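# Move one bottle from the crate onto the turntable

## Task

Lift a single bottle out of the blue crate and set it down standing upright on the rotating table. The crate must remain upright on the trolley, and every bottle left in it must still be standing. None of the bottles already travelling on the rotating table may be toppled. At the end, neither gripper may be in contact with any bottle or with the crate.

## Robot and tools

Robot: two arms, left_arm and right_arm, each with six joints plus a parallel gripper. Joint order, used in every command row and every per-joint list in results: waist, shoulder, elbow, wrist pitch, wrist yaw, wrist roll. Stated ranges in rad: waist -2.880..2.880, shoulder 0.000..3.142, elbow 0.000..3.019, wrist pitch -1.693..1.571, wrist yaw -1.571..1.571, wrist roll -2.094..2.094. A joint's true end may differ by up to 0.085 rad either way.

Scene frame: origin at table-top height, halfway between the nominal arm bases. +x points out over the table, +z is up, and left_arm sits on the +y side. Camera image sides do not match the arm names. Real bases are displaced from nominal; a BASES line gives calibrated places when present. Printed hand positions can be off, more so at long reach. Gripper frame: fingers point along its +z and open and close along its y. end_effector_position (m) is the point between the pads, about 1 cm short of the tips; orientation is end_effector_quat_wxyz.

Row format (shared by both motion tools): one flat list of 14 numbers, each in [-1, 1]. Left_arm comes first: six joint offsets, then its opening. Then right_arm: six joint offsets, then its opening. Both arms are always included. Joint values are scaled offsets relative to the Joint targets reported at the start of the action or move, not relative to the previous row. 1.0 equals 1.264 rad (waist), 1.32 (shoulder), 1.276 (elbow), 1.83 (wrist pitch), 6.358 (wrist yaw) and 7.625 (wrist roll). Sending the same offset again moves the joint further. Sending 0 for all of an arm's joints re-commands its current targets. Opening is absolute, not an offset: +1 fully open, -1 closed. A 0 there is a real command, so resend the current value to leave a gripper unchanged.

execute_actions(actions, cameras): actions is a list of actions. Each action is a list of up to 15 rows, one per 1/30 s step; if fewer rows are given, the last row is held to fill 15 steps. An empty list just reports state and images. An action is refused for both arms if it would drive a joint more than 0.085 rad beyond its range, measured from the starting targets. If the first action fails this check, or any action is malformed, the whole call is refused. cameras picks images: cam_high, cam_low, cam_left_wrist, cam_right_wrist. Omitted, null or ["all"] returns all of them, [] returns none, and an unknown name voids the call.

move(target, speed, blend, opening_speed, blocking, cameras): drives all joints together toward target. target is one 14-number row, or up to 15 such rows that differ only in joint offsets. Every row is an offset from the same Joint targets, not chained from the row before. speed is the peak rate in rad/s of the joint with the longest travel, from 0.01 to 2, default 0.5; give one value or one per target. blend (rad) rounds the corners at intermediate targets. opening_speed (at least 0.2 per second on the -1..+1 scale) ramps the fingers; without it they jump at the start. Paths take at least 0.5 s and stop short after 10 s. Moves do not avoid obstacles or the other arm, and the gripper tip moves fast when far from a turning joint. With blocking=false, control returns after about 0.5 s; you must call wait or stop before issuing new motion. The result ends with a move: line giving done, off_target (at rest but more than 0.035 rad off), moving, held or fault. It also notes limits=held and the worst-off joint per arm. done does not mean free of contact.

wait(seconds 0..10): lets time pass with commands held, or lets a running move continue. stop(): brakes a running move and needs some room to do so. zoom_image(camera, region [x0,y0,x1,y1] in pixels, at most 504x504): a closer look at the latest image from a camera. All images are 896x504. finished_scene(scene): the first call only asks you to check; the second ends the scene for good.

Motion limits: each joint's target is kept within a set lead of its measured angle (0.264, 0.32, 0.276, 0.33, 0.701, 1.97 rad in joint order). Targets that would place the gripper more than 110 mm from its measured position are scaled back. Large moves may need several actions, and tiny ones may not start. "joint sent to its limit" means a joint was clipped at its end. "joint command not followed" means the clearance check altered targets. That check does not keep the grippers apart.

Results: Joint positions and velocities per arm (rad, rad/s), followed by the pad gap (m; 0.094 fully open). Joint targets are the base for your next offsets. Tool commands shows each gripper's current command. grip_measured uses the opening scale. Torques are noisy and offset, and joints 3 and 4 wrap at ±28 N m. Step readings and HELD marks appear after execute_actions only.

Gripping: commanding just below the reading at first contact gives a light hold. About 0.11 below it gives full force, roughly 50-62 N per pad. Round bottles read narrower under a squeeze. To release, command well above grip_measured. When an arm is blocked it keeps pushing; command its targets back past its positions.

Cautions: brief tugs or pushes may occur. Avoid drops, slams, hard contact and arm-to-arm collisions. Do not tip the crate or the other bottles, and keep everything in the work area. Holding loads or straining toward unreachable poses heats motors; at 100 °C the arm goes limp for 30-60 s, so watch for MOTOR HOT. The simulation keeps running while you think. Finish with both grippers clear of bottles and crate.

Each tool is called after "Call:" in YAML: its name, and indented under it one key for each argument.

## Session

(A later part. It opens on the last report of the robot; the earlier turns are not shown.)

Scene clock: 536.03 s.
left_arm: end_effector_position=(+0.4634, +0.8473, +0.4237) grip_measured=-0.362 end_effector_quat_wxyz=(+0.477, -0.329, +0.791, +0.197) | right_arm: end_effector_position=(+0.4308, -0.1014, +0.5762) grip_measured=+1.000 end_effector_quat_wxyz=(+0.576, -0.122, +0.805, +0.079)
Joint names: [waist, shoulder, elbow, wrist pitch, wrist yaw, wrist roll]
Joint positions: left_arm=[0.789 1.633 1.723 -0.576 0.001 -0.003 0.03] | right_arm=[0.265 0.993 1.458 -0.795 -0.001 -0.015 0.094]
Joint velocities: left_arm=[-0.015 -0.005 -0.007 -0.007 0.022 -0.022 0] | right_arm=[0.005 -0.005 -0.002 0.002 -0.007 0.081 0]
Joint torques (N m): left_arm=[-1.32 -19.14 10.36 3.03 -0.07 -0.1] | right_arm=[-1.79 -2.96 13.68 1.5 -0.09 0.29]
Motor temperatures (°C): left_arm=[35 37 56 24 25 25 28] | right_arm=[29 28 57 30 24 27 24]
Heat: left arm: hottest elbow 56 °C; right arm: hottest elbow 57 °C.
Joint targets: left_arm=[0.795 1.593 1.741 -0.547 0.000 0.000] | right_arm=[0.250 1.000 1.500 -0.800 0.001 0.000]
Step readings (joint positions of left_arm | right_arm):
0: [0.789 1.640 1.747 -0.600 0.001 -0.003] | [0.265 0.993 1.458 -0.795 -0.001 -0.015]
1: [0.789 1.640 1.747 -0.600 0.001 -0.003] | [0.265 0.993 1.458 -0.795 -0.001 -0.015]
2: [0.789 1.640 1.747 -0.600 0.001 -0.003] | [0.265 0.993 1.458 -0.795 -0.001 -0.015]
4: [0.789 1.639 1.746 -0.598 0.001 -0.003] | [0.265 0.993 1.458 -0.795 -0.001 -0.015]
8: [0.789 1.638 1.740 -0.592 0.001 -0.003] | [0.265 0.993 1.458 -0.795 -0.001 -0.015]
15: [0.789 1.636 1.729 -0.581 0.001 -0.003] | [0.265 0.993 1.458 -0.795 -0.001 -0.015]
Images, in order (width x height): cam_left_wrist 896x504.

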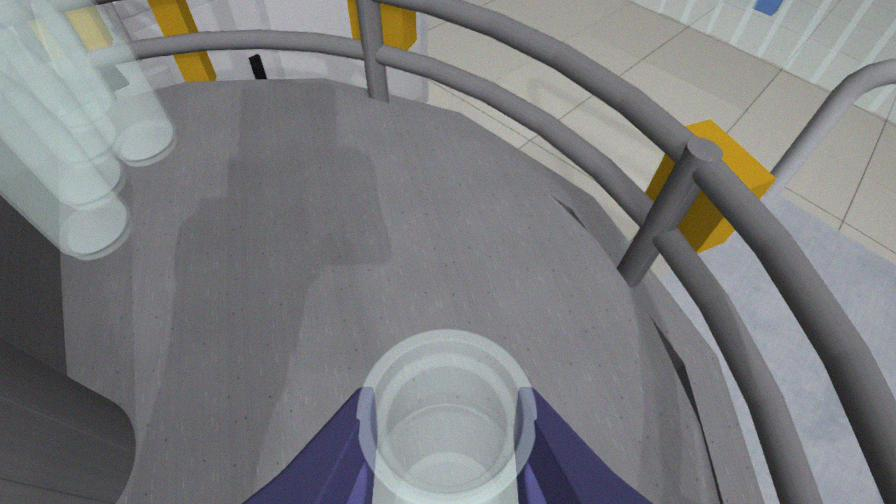

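Call:
execute_actions:
  actions:
    - [[0,-0.0009,-0.0041,0.0025,0,0,-0.7,0,0,0,0,0,0,1],[0,-0.0009,-0.0041,0.0025,0,0,-0.7,0,0,0,0,0,0,1],[0,-0.0009,-0.0041,0.0025,0,0,-0.7,0,0,0,0,0,0,1],[0,-0.0018,-0.0082,0.005,0,0,-0.7,0,0,0,0,0,0,1],[0,-0.0018,-0.0082,0.005,0,0,-0.7,0,0,0,0,0,0,1],[0,-0.0018,-0.0082,0.005,0,0,-0.7,0,0,0,0,0,0,1],[0,-0.0027,-0.0122,0.0076,0,0,-0.7,0,0,0,0,0,0,1],[0,-0.0027,-0.0122,0.0076,0,0,-0.7,0,0,0,0,0,0,1],[0,-0.0027,-0.0122,0.0076,0,0,-0.7,0,0,0,0,0,0,1],[0,-0.0036,-0.0163,0.0101,0,0,-0.7,0,0,0,0,0,0,1],[0,-0.0036,-0.0163,0.0101,0,0,-0.7,0,0,0,0,0,0,1],[0,-0.0036,-0.0163,0.0101,0,0,-0.7,0,0,0,0,0,0,1],[0,-0.0045,-0.0204,0.0126,0,0,-0.7,0,0,0,0,0,0,1],[0,-0.0045,-0.0204,0.0126,0,0,-0.7,0,0,0,0,0,0,1],[0,-0.0045,-0.0204,0.0126,0,0,-0.7,0,0,0,0,0,0,1]]
  cameras: ["cam_left_wrist"]

Scene clock: 545.30 s.
left_arm: end_effector_position=(+0.4622, +0.8461, +0.4240) grip_measured=-0.362 end_effector_quat_wxyz=(+0.484, -0.327, +0.787, +0.199) | right_arm: end_effector_position=(+0.4308, -0.1014, +0.5762) grip_measured=+1.000 end_effector_quat_wxyz=(+0.576, -0.122, +0.805, +0.079)
Joint names: [waist, shoulder, elbow, wrist pitch, wrist yaw, wrist roll]
Joint positions: left_arm=[0.789 1.622 1.701 -0.548 0.001 -0.003 0.03] | right_arm=[0.265 0.993 1.458 -0.795 -0.001 -0.015 0.094]
Joint velocities: left_arm=[0.015 -0.005 -0.017 -0.002 -0.081 0.037 0] | right_arm=[-0.015 0.005 0.017 -0.017 0.022 -0.007 0]
Joint torques (N m): left_arm=[-0.73 -18.67 9.94 2.89 -0.08 -0.08] | right_arm=[-1.85 -2.96 13.68 1.51 -0.09 0.29]
Motor temperatures (°C): left_arm=[35 36 57 24 25 25 28] | right_arm=[29 28 57 30 24 27 24]
Heat: left arm: hottest elbow 57 °C; right arm: hottest elbow 57 °C.
Joint targets: left_arm=[0.795 1.587 1.715 -0.524 0.000 0.000] | right_arm=[0.250 1.000 1.500 -0.800 0.001 0.000]
Step readings (joint positions of left_arm | right_arm):
0: [0.789 1.633 1.723 -0.575 0.001 -0.003] | [0.265 0.993 1.458 -0.795 -0.001 -0.015]
1: [0.789 1.633 1.723 -0.575 0.001 -0.003] | [0.265 0.993 1.458 -0.795 -0.001 -0.015]
2: [0.789 1.633 1.723 -0.575 0.001 -0.003] | [0.265 0.993 1.458 -0.795 -0.001 -0.015]
4: [0.789 1.632 1.721 -0.573 0.001 -0.003] | [0.265 0.993 1.458 -0.795 -0.001 -0.015]
8: [0.789 1.630 1.716 -0.566 0.001 -0.003] | [0.265 0.993 1.458 -0.795 -0.001 -0.015]
15: [0.789 1.625 1.706 -0.554 0.001 -0.003] | [0.265 0.993 1.458 -0.795 -0.001 -0.015]
Images, in order (width x height): cam_left_wrist 896x504.

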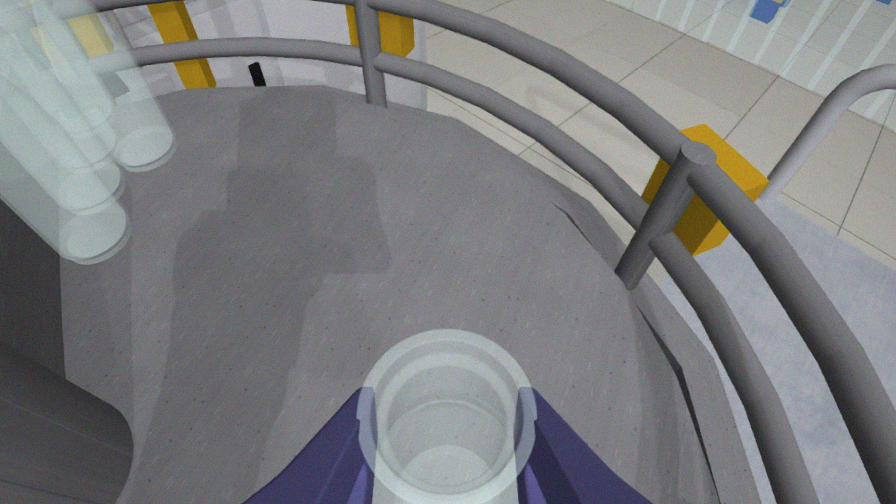

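Call:
move:
  target: [0,0,0.009,-0.0104,0,0,-0.7,0,0,0,0,0,0,1]
  speed: 0.1
  cameras: ["cam_left_wrist"]

Scene clock: 566.80 s.
left_arm: end_effector_position=(+0.4611, +0.8450, +0.4240) grip_measured=-0.362 end_effector_quat_wxyz=(+0.484, -0.327, +0.786, +0.200) | right_arm: end_effector_position=(+0.4308, -0.1014, +0.5762) grip_measured=+1.000 end_effector_quat_wxyz=(+0.576, -0.122, +0.805, +0.079)
Joint names: [waist, shoulder, elbow, wrist pitch, wrist yaw, wrist roll]
Joint positions: left_arm=[0.789 1.618 1.695 -0.545 0.001 -0.003 0.03] | right_arm=[0.265 0.993 1.458 -0.795 -0.001 -0.015 0.094]
Joint velocities: left_arm=[-0.024 0.005 -0.017 0.002 -0.051 0.007 -0.001] | right_arm=[-0.015 -0.005 0.002 0.012 -0.081 -0.037 0]
Joint torques (N m): left_arm=[-1.49 -17.73 11.26 1.91 -0.07 -0.12] | right_arm=[-1.79 -2.96 13.7 1.5 -0.1 0.29]
Motor temperatures (°C): left_arm=[35 37 58 24 25 25 29] | right_arm=[28 28 57 30 24 27 23]
Heat: left arm: hottest elbow 58 °C; right arm: hottest elbow 57 °C.
Joint targets: left_arm=[0.795 1.587 1.727 -0.543 0.000 0.000] | right_arm=[0.250 1.000 1.500 -0.800 0.001 0.000]
move: off_target (right_arm); right_arm: the elbow is farthest, 0.042 rad from its target
Images, in order (width x height): cam_left_wrist 896x504.

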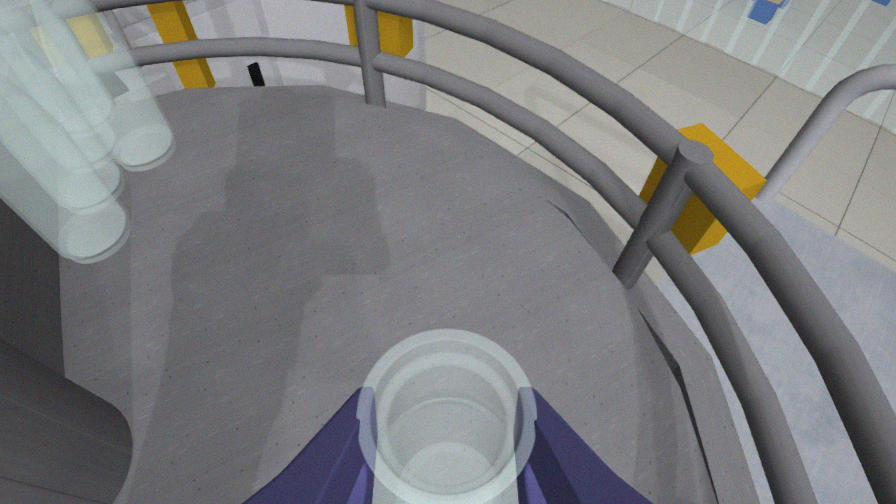

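Call:
move:
  target: [0,0,0,0,0,0,1,0,0,0,0,0,0,1]
  opening_speed: 1.5
  cameras: ["cam_left_wrist"]

Scene clock: 579.33 s.
left_arm: end_effector_position=(+0.4575, +0.8414, +0.4330) grip_measured=+0.998 end_effector_quat_wxyz=(+0.488, -0.326, +0.784, +0.201) | right_arm: end_effector_position=(+0.4308, -0.1014, +0.5762) grip_measured=+1.000 end_effector_quat_wxyz=(+0.576, -0.122, +0.805, +0.079)
Joint names: [waist, shoulder, elbow, wrist pitch, wrist yaw, wrist roll]
Joint positions: left_arm=[0.789 1.603 1.695 -0.55 0.001 -0.003 0.094] | right_arm=[0.265 0.993 1.458 -0.795 -0.001 -0.015 0.094]
Joint velocities: left_arm=[0.005 -0.005 -0.007 0.002 0.022 0.007 0.001] | right_arm=[-0.005 -0.015 0.002 0.007 0.007 -0.095 0]
Joint torques (N m): left_arm=[-1.32 -16.5 11.43 2.14 -0.09 -0.09] | right_arm=[-1.79 -3.02 13.68 1.5 -0.1 0.29]
Motor temperatures (°C): left_arm=[35 37 59 24 25 25 29] | right_arm=[28 28 57 30 24 27 23]
Heat: left arm: hottest elbow 59 °C; right arm: hottest elbow 57 °C.
Joint targets: left_arm=[0.795 1.587 1.727 -0.543 0.000 0.000] | right_arm=[0.250 1.000 1.500 -0.800 0.001 0.000]
move: off_target (right_arm); right_arm: the elbow is farthest, 0.042 rad from its target
Images, in order (width x height): cam_left_wrist 896x504.

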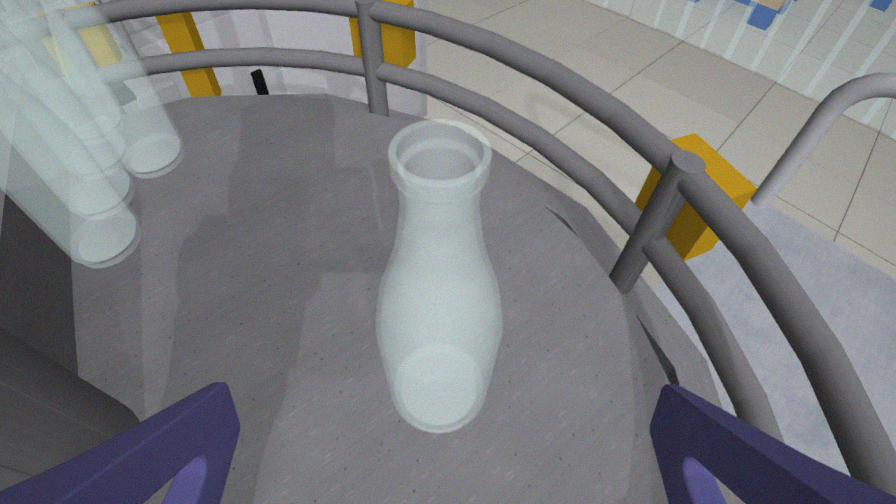

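Call:
move:
  target: [0,-0.3667,0.0455,-0.2923,0,0,1,0,0,0,0,0,0,1]
  speed: 0.6
  cameras: ["cam_left_wrist","cam_high","cam_low"]

Scene clock: 588.83 s.
left_arm: end_effector_position=(+0.2717, +0.6551, +0.6280) grip_measured=+0.998 end_effector_quat_wxyz=(+0.501, -0.323, +0.776, +0.206) | right_arm: end_effector_position=(+0.4308, -0.1014, +0.5762) grip_measured=+1.000 end_effector_quat_wxyz=(+0.576, -0.122, +0.805, +0.079)
Joint names: [waist, shoulder, elbow, wrist pitch, wrist yaw, wrist roll]
Joint positions: left_arm=[0.789 1.101 1.75 -1.074 0.001 -0.003 0.094] | right_arm=[0.265 0.993 1.458 -0.795 -0.001 -0.015 0.094]
Joint velocities: left_arm=[-0.015 -0.005 -0.037 -0.002 0.037 -0.007 0] | right_arm=[-0.015 -0.005 0.002 -0.002 -0.007 0.007 0]
Joint torques (N m): left_arm=[-1.2 -5.54 9.98 1.68 -0.1 -0.09] | right_arm=[-1.79 -2.9 13.7 1.5 -0.1 0.29]
Motor temperatures (°C): left_arm=[35 37 58 24 25 25 28] | right_arm=[28 28 58 30 24 27 23]
Heat: left arm: hottest elbow 58 °C; right arm: hottest elbow 58 °C.
Joint targets: left_arm=[0.795 1.103 1.785 -1.078 0.000 0.000] | right_arm=[0.250 1.000 1.500 -0.800 0.001 0.000]
move: off_target (left_arm, right_arm); left_arm: the elbow is farthest, 0.036 rad from its target; right_arm: the elbow is farthest, 0.042 rad from its target
Images, in order (width x height): cam_high 896x504, cam_low 896x504, cam_left_wrist 896x504.

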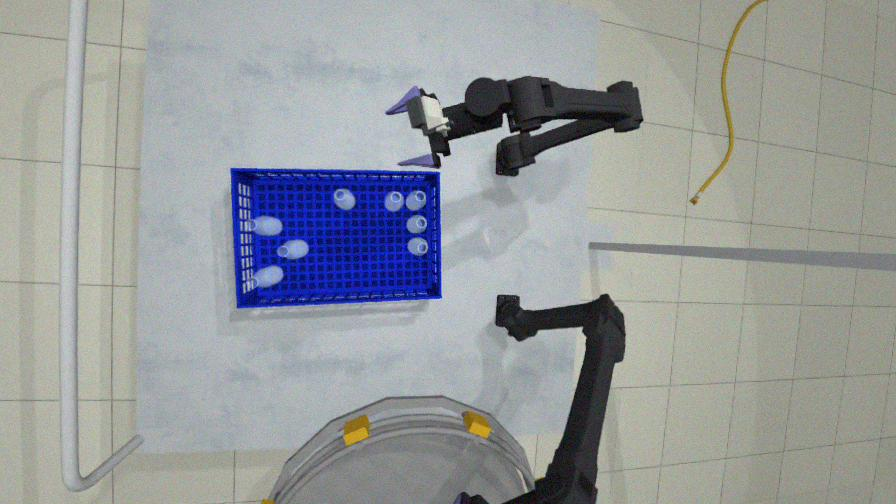

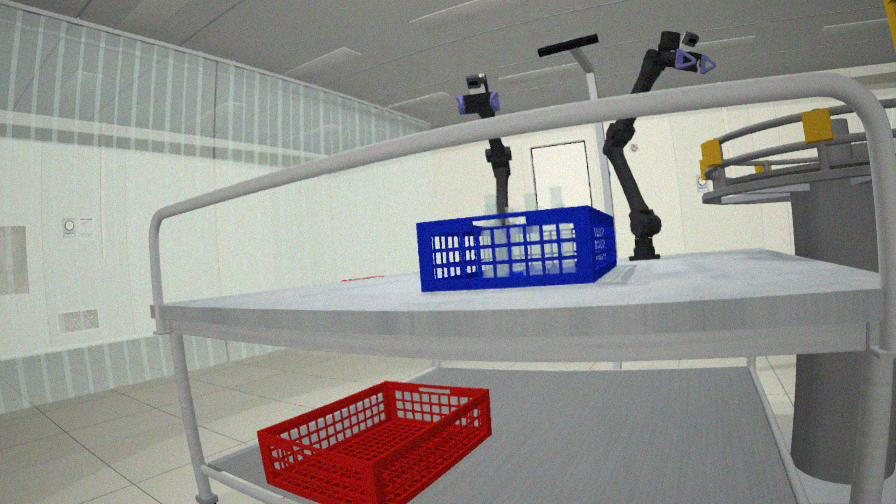

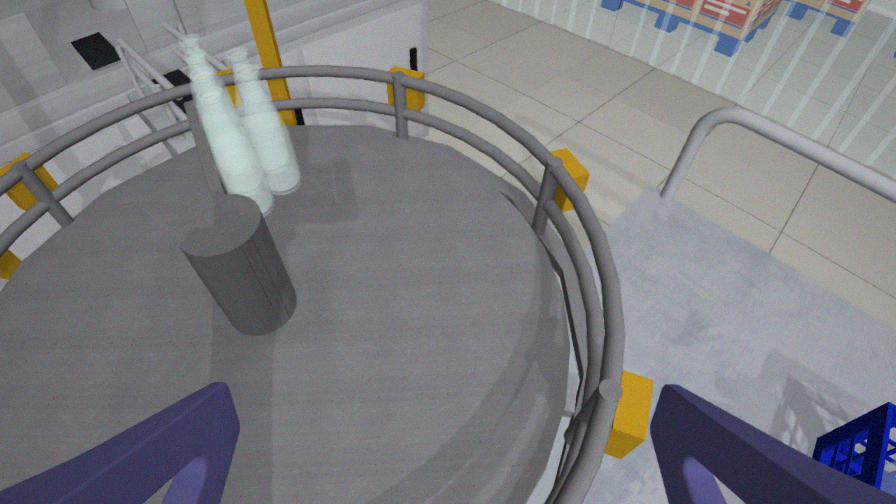

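Call:
zoom_image:
  camera: "cam_left_wrist"
  region: [130, 10, 350, 230]

Call:
zoom_image:
  camera: "cam_left_wrist"
  region: [0, 60, 504, 504]

Scaled by 2.291 from the camera's 896x504 image, which has a finer 1280x720 frame.

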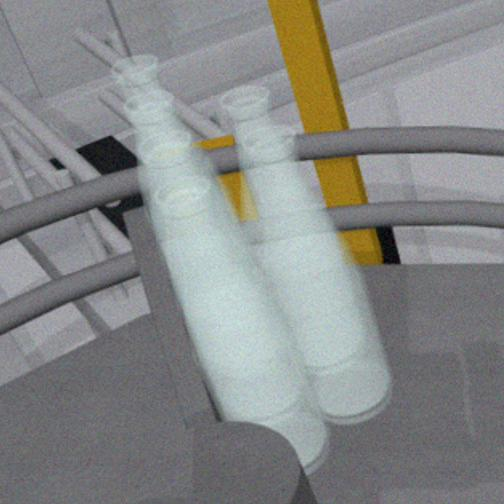

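Scaled by 1.000.

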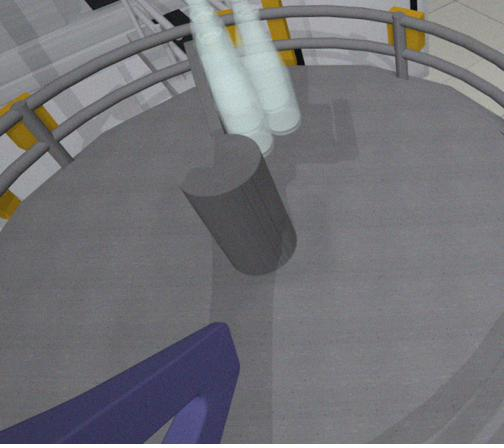

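Call:
finished_scene:
  scene: 1

This call ended nothing. Check each condition of the task against the scene as it is now, look again where you are not sure, and mend what is not met. Then call finished_scene again.

Call:
wait:
  seconds: 0
  cameras: ["cam_left_wrist", "cam_high"]

Call:
zoom_image:
  camera: "cam_left_wrist"
  region: [130, 10, 350, 230]

Call:
zoom_image:
  camera: "cam_high"
  region: [210, 150, 470, 330]

Scene clock: 599.20 s.
left_arm: end_effector_position=(+0.2717, +0.6551, +0.6280) grip_measured=+0.998 end_effector_quat_wxyz=(+0.501, -0.323, +0.776, +0.206) | right_arm: end_effector_position=(+0.4308, -0.1014, +0.5762) grip_measured=+1.000 end_effector_quat_wxyz=(+0.576, -0.122, +0.805, +0.079)
Joint names: [waist, shoulder, elbow, wrist pitch, wrist yaw, wrist roll]
Joint positions: left_arm=[0.789 1.101 1.75 -1.074 0.001 -0.003 0.094] | right_arm=[0.265 0.993 1.458 -0.795 -0.001 -0.015 0.094]
Joint velocities: left_arm=[-0.015 -0.015 -0.012 -0.007 -0.022 -0.066 -0.001] | right_arm=[0.005 -0.005 -0.002 -0.022 0.037 -0.022 0]
Joint torques (N m): left_arm=[-1.03 -6.18 10.17 1.7 -0.05 -0.07] | right_arm=[-1.79 -2.96 13.7 1.5 -0.09 0.29]
Motor temperatures (°C): left_arm=[35 36 58 24 25 25 27] | right_arm=[28 28 58 30 24 27 23]
Heat: left arm: hottest elbow 58 °C; right arm: hottest elbow 58 °C.
Joint targets: left_arm=[0.795 1.103 1.785 -1.078 0.000 0.000] | right_arm=[0.250 1.000 1.500 -0.800 0.001 0.000]
Tool commands: left_gripper/opening=+1.0 right_gripper/opening=+1.0
Images, in order (width x height): cam_high 896x504, cam_left_wrist 896x504.

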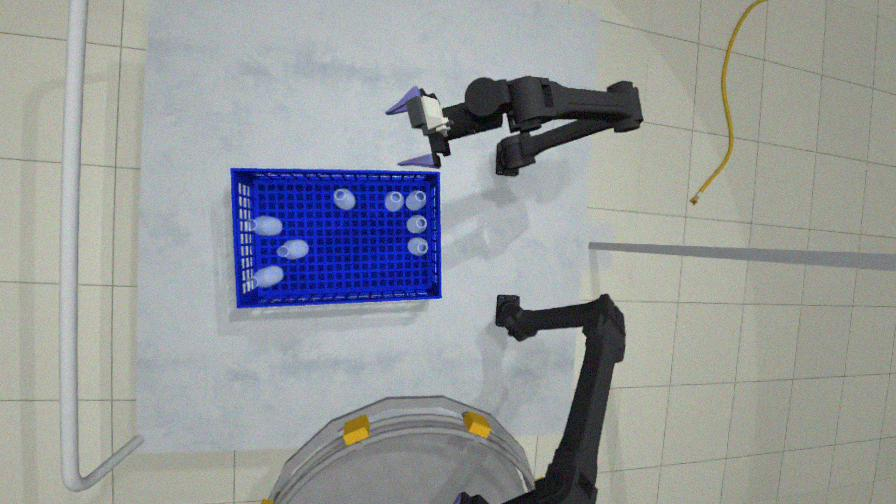

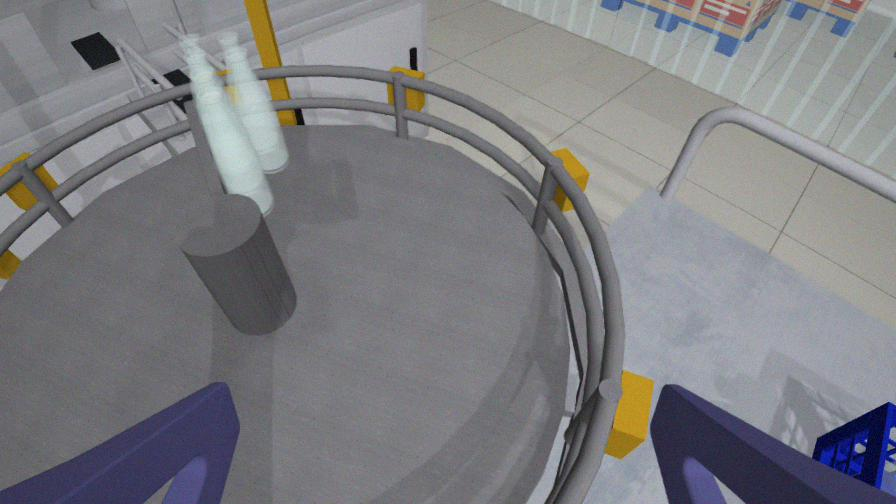

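Scaled by 2.291 from the camera's 896x504 image, which has a finer 1280x720 frame.

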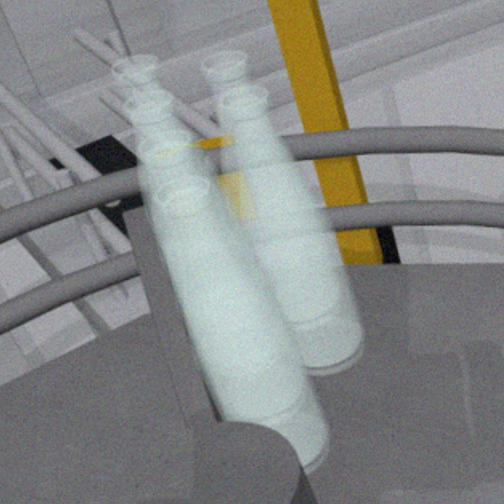

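Scaled by 1.938 from the camera's 896x504 image, which has a finer 1280x720 frame.

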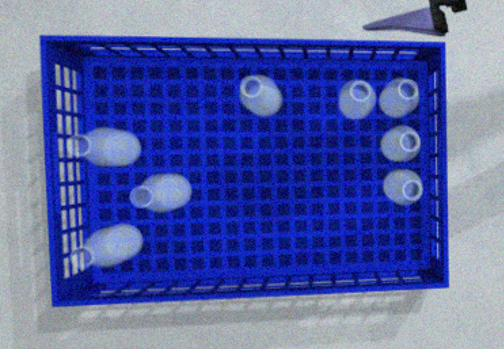

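Call:
finished_scene:
  scene: 1

The scene is finished: the task was done.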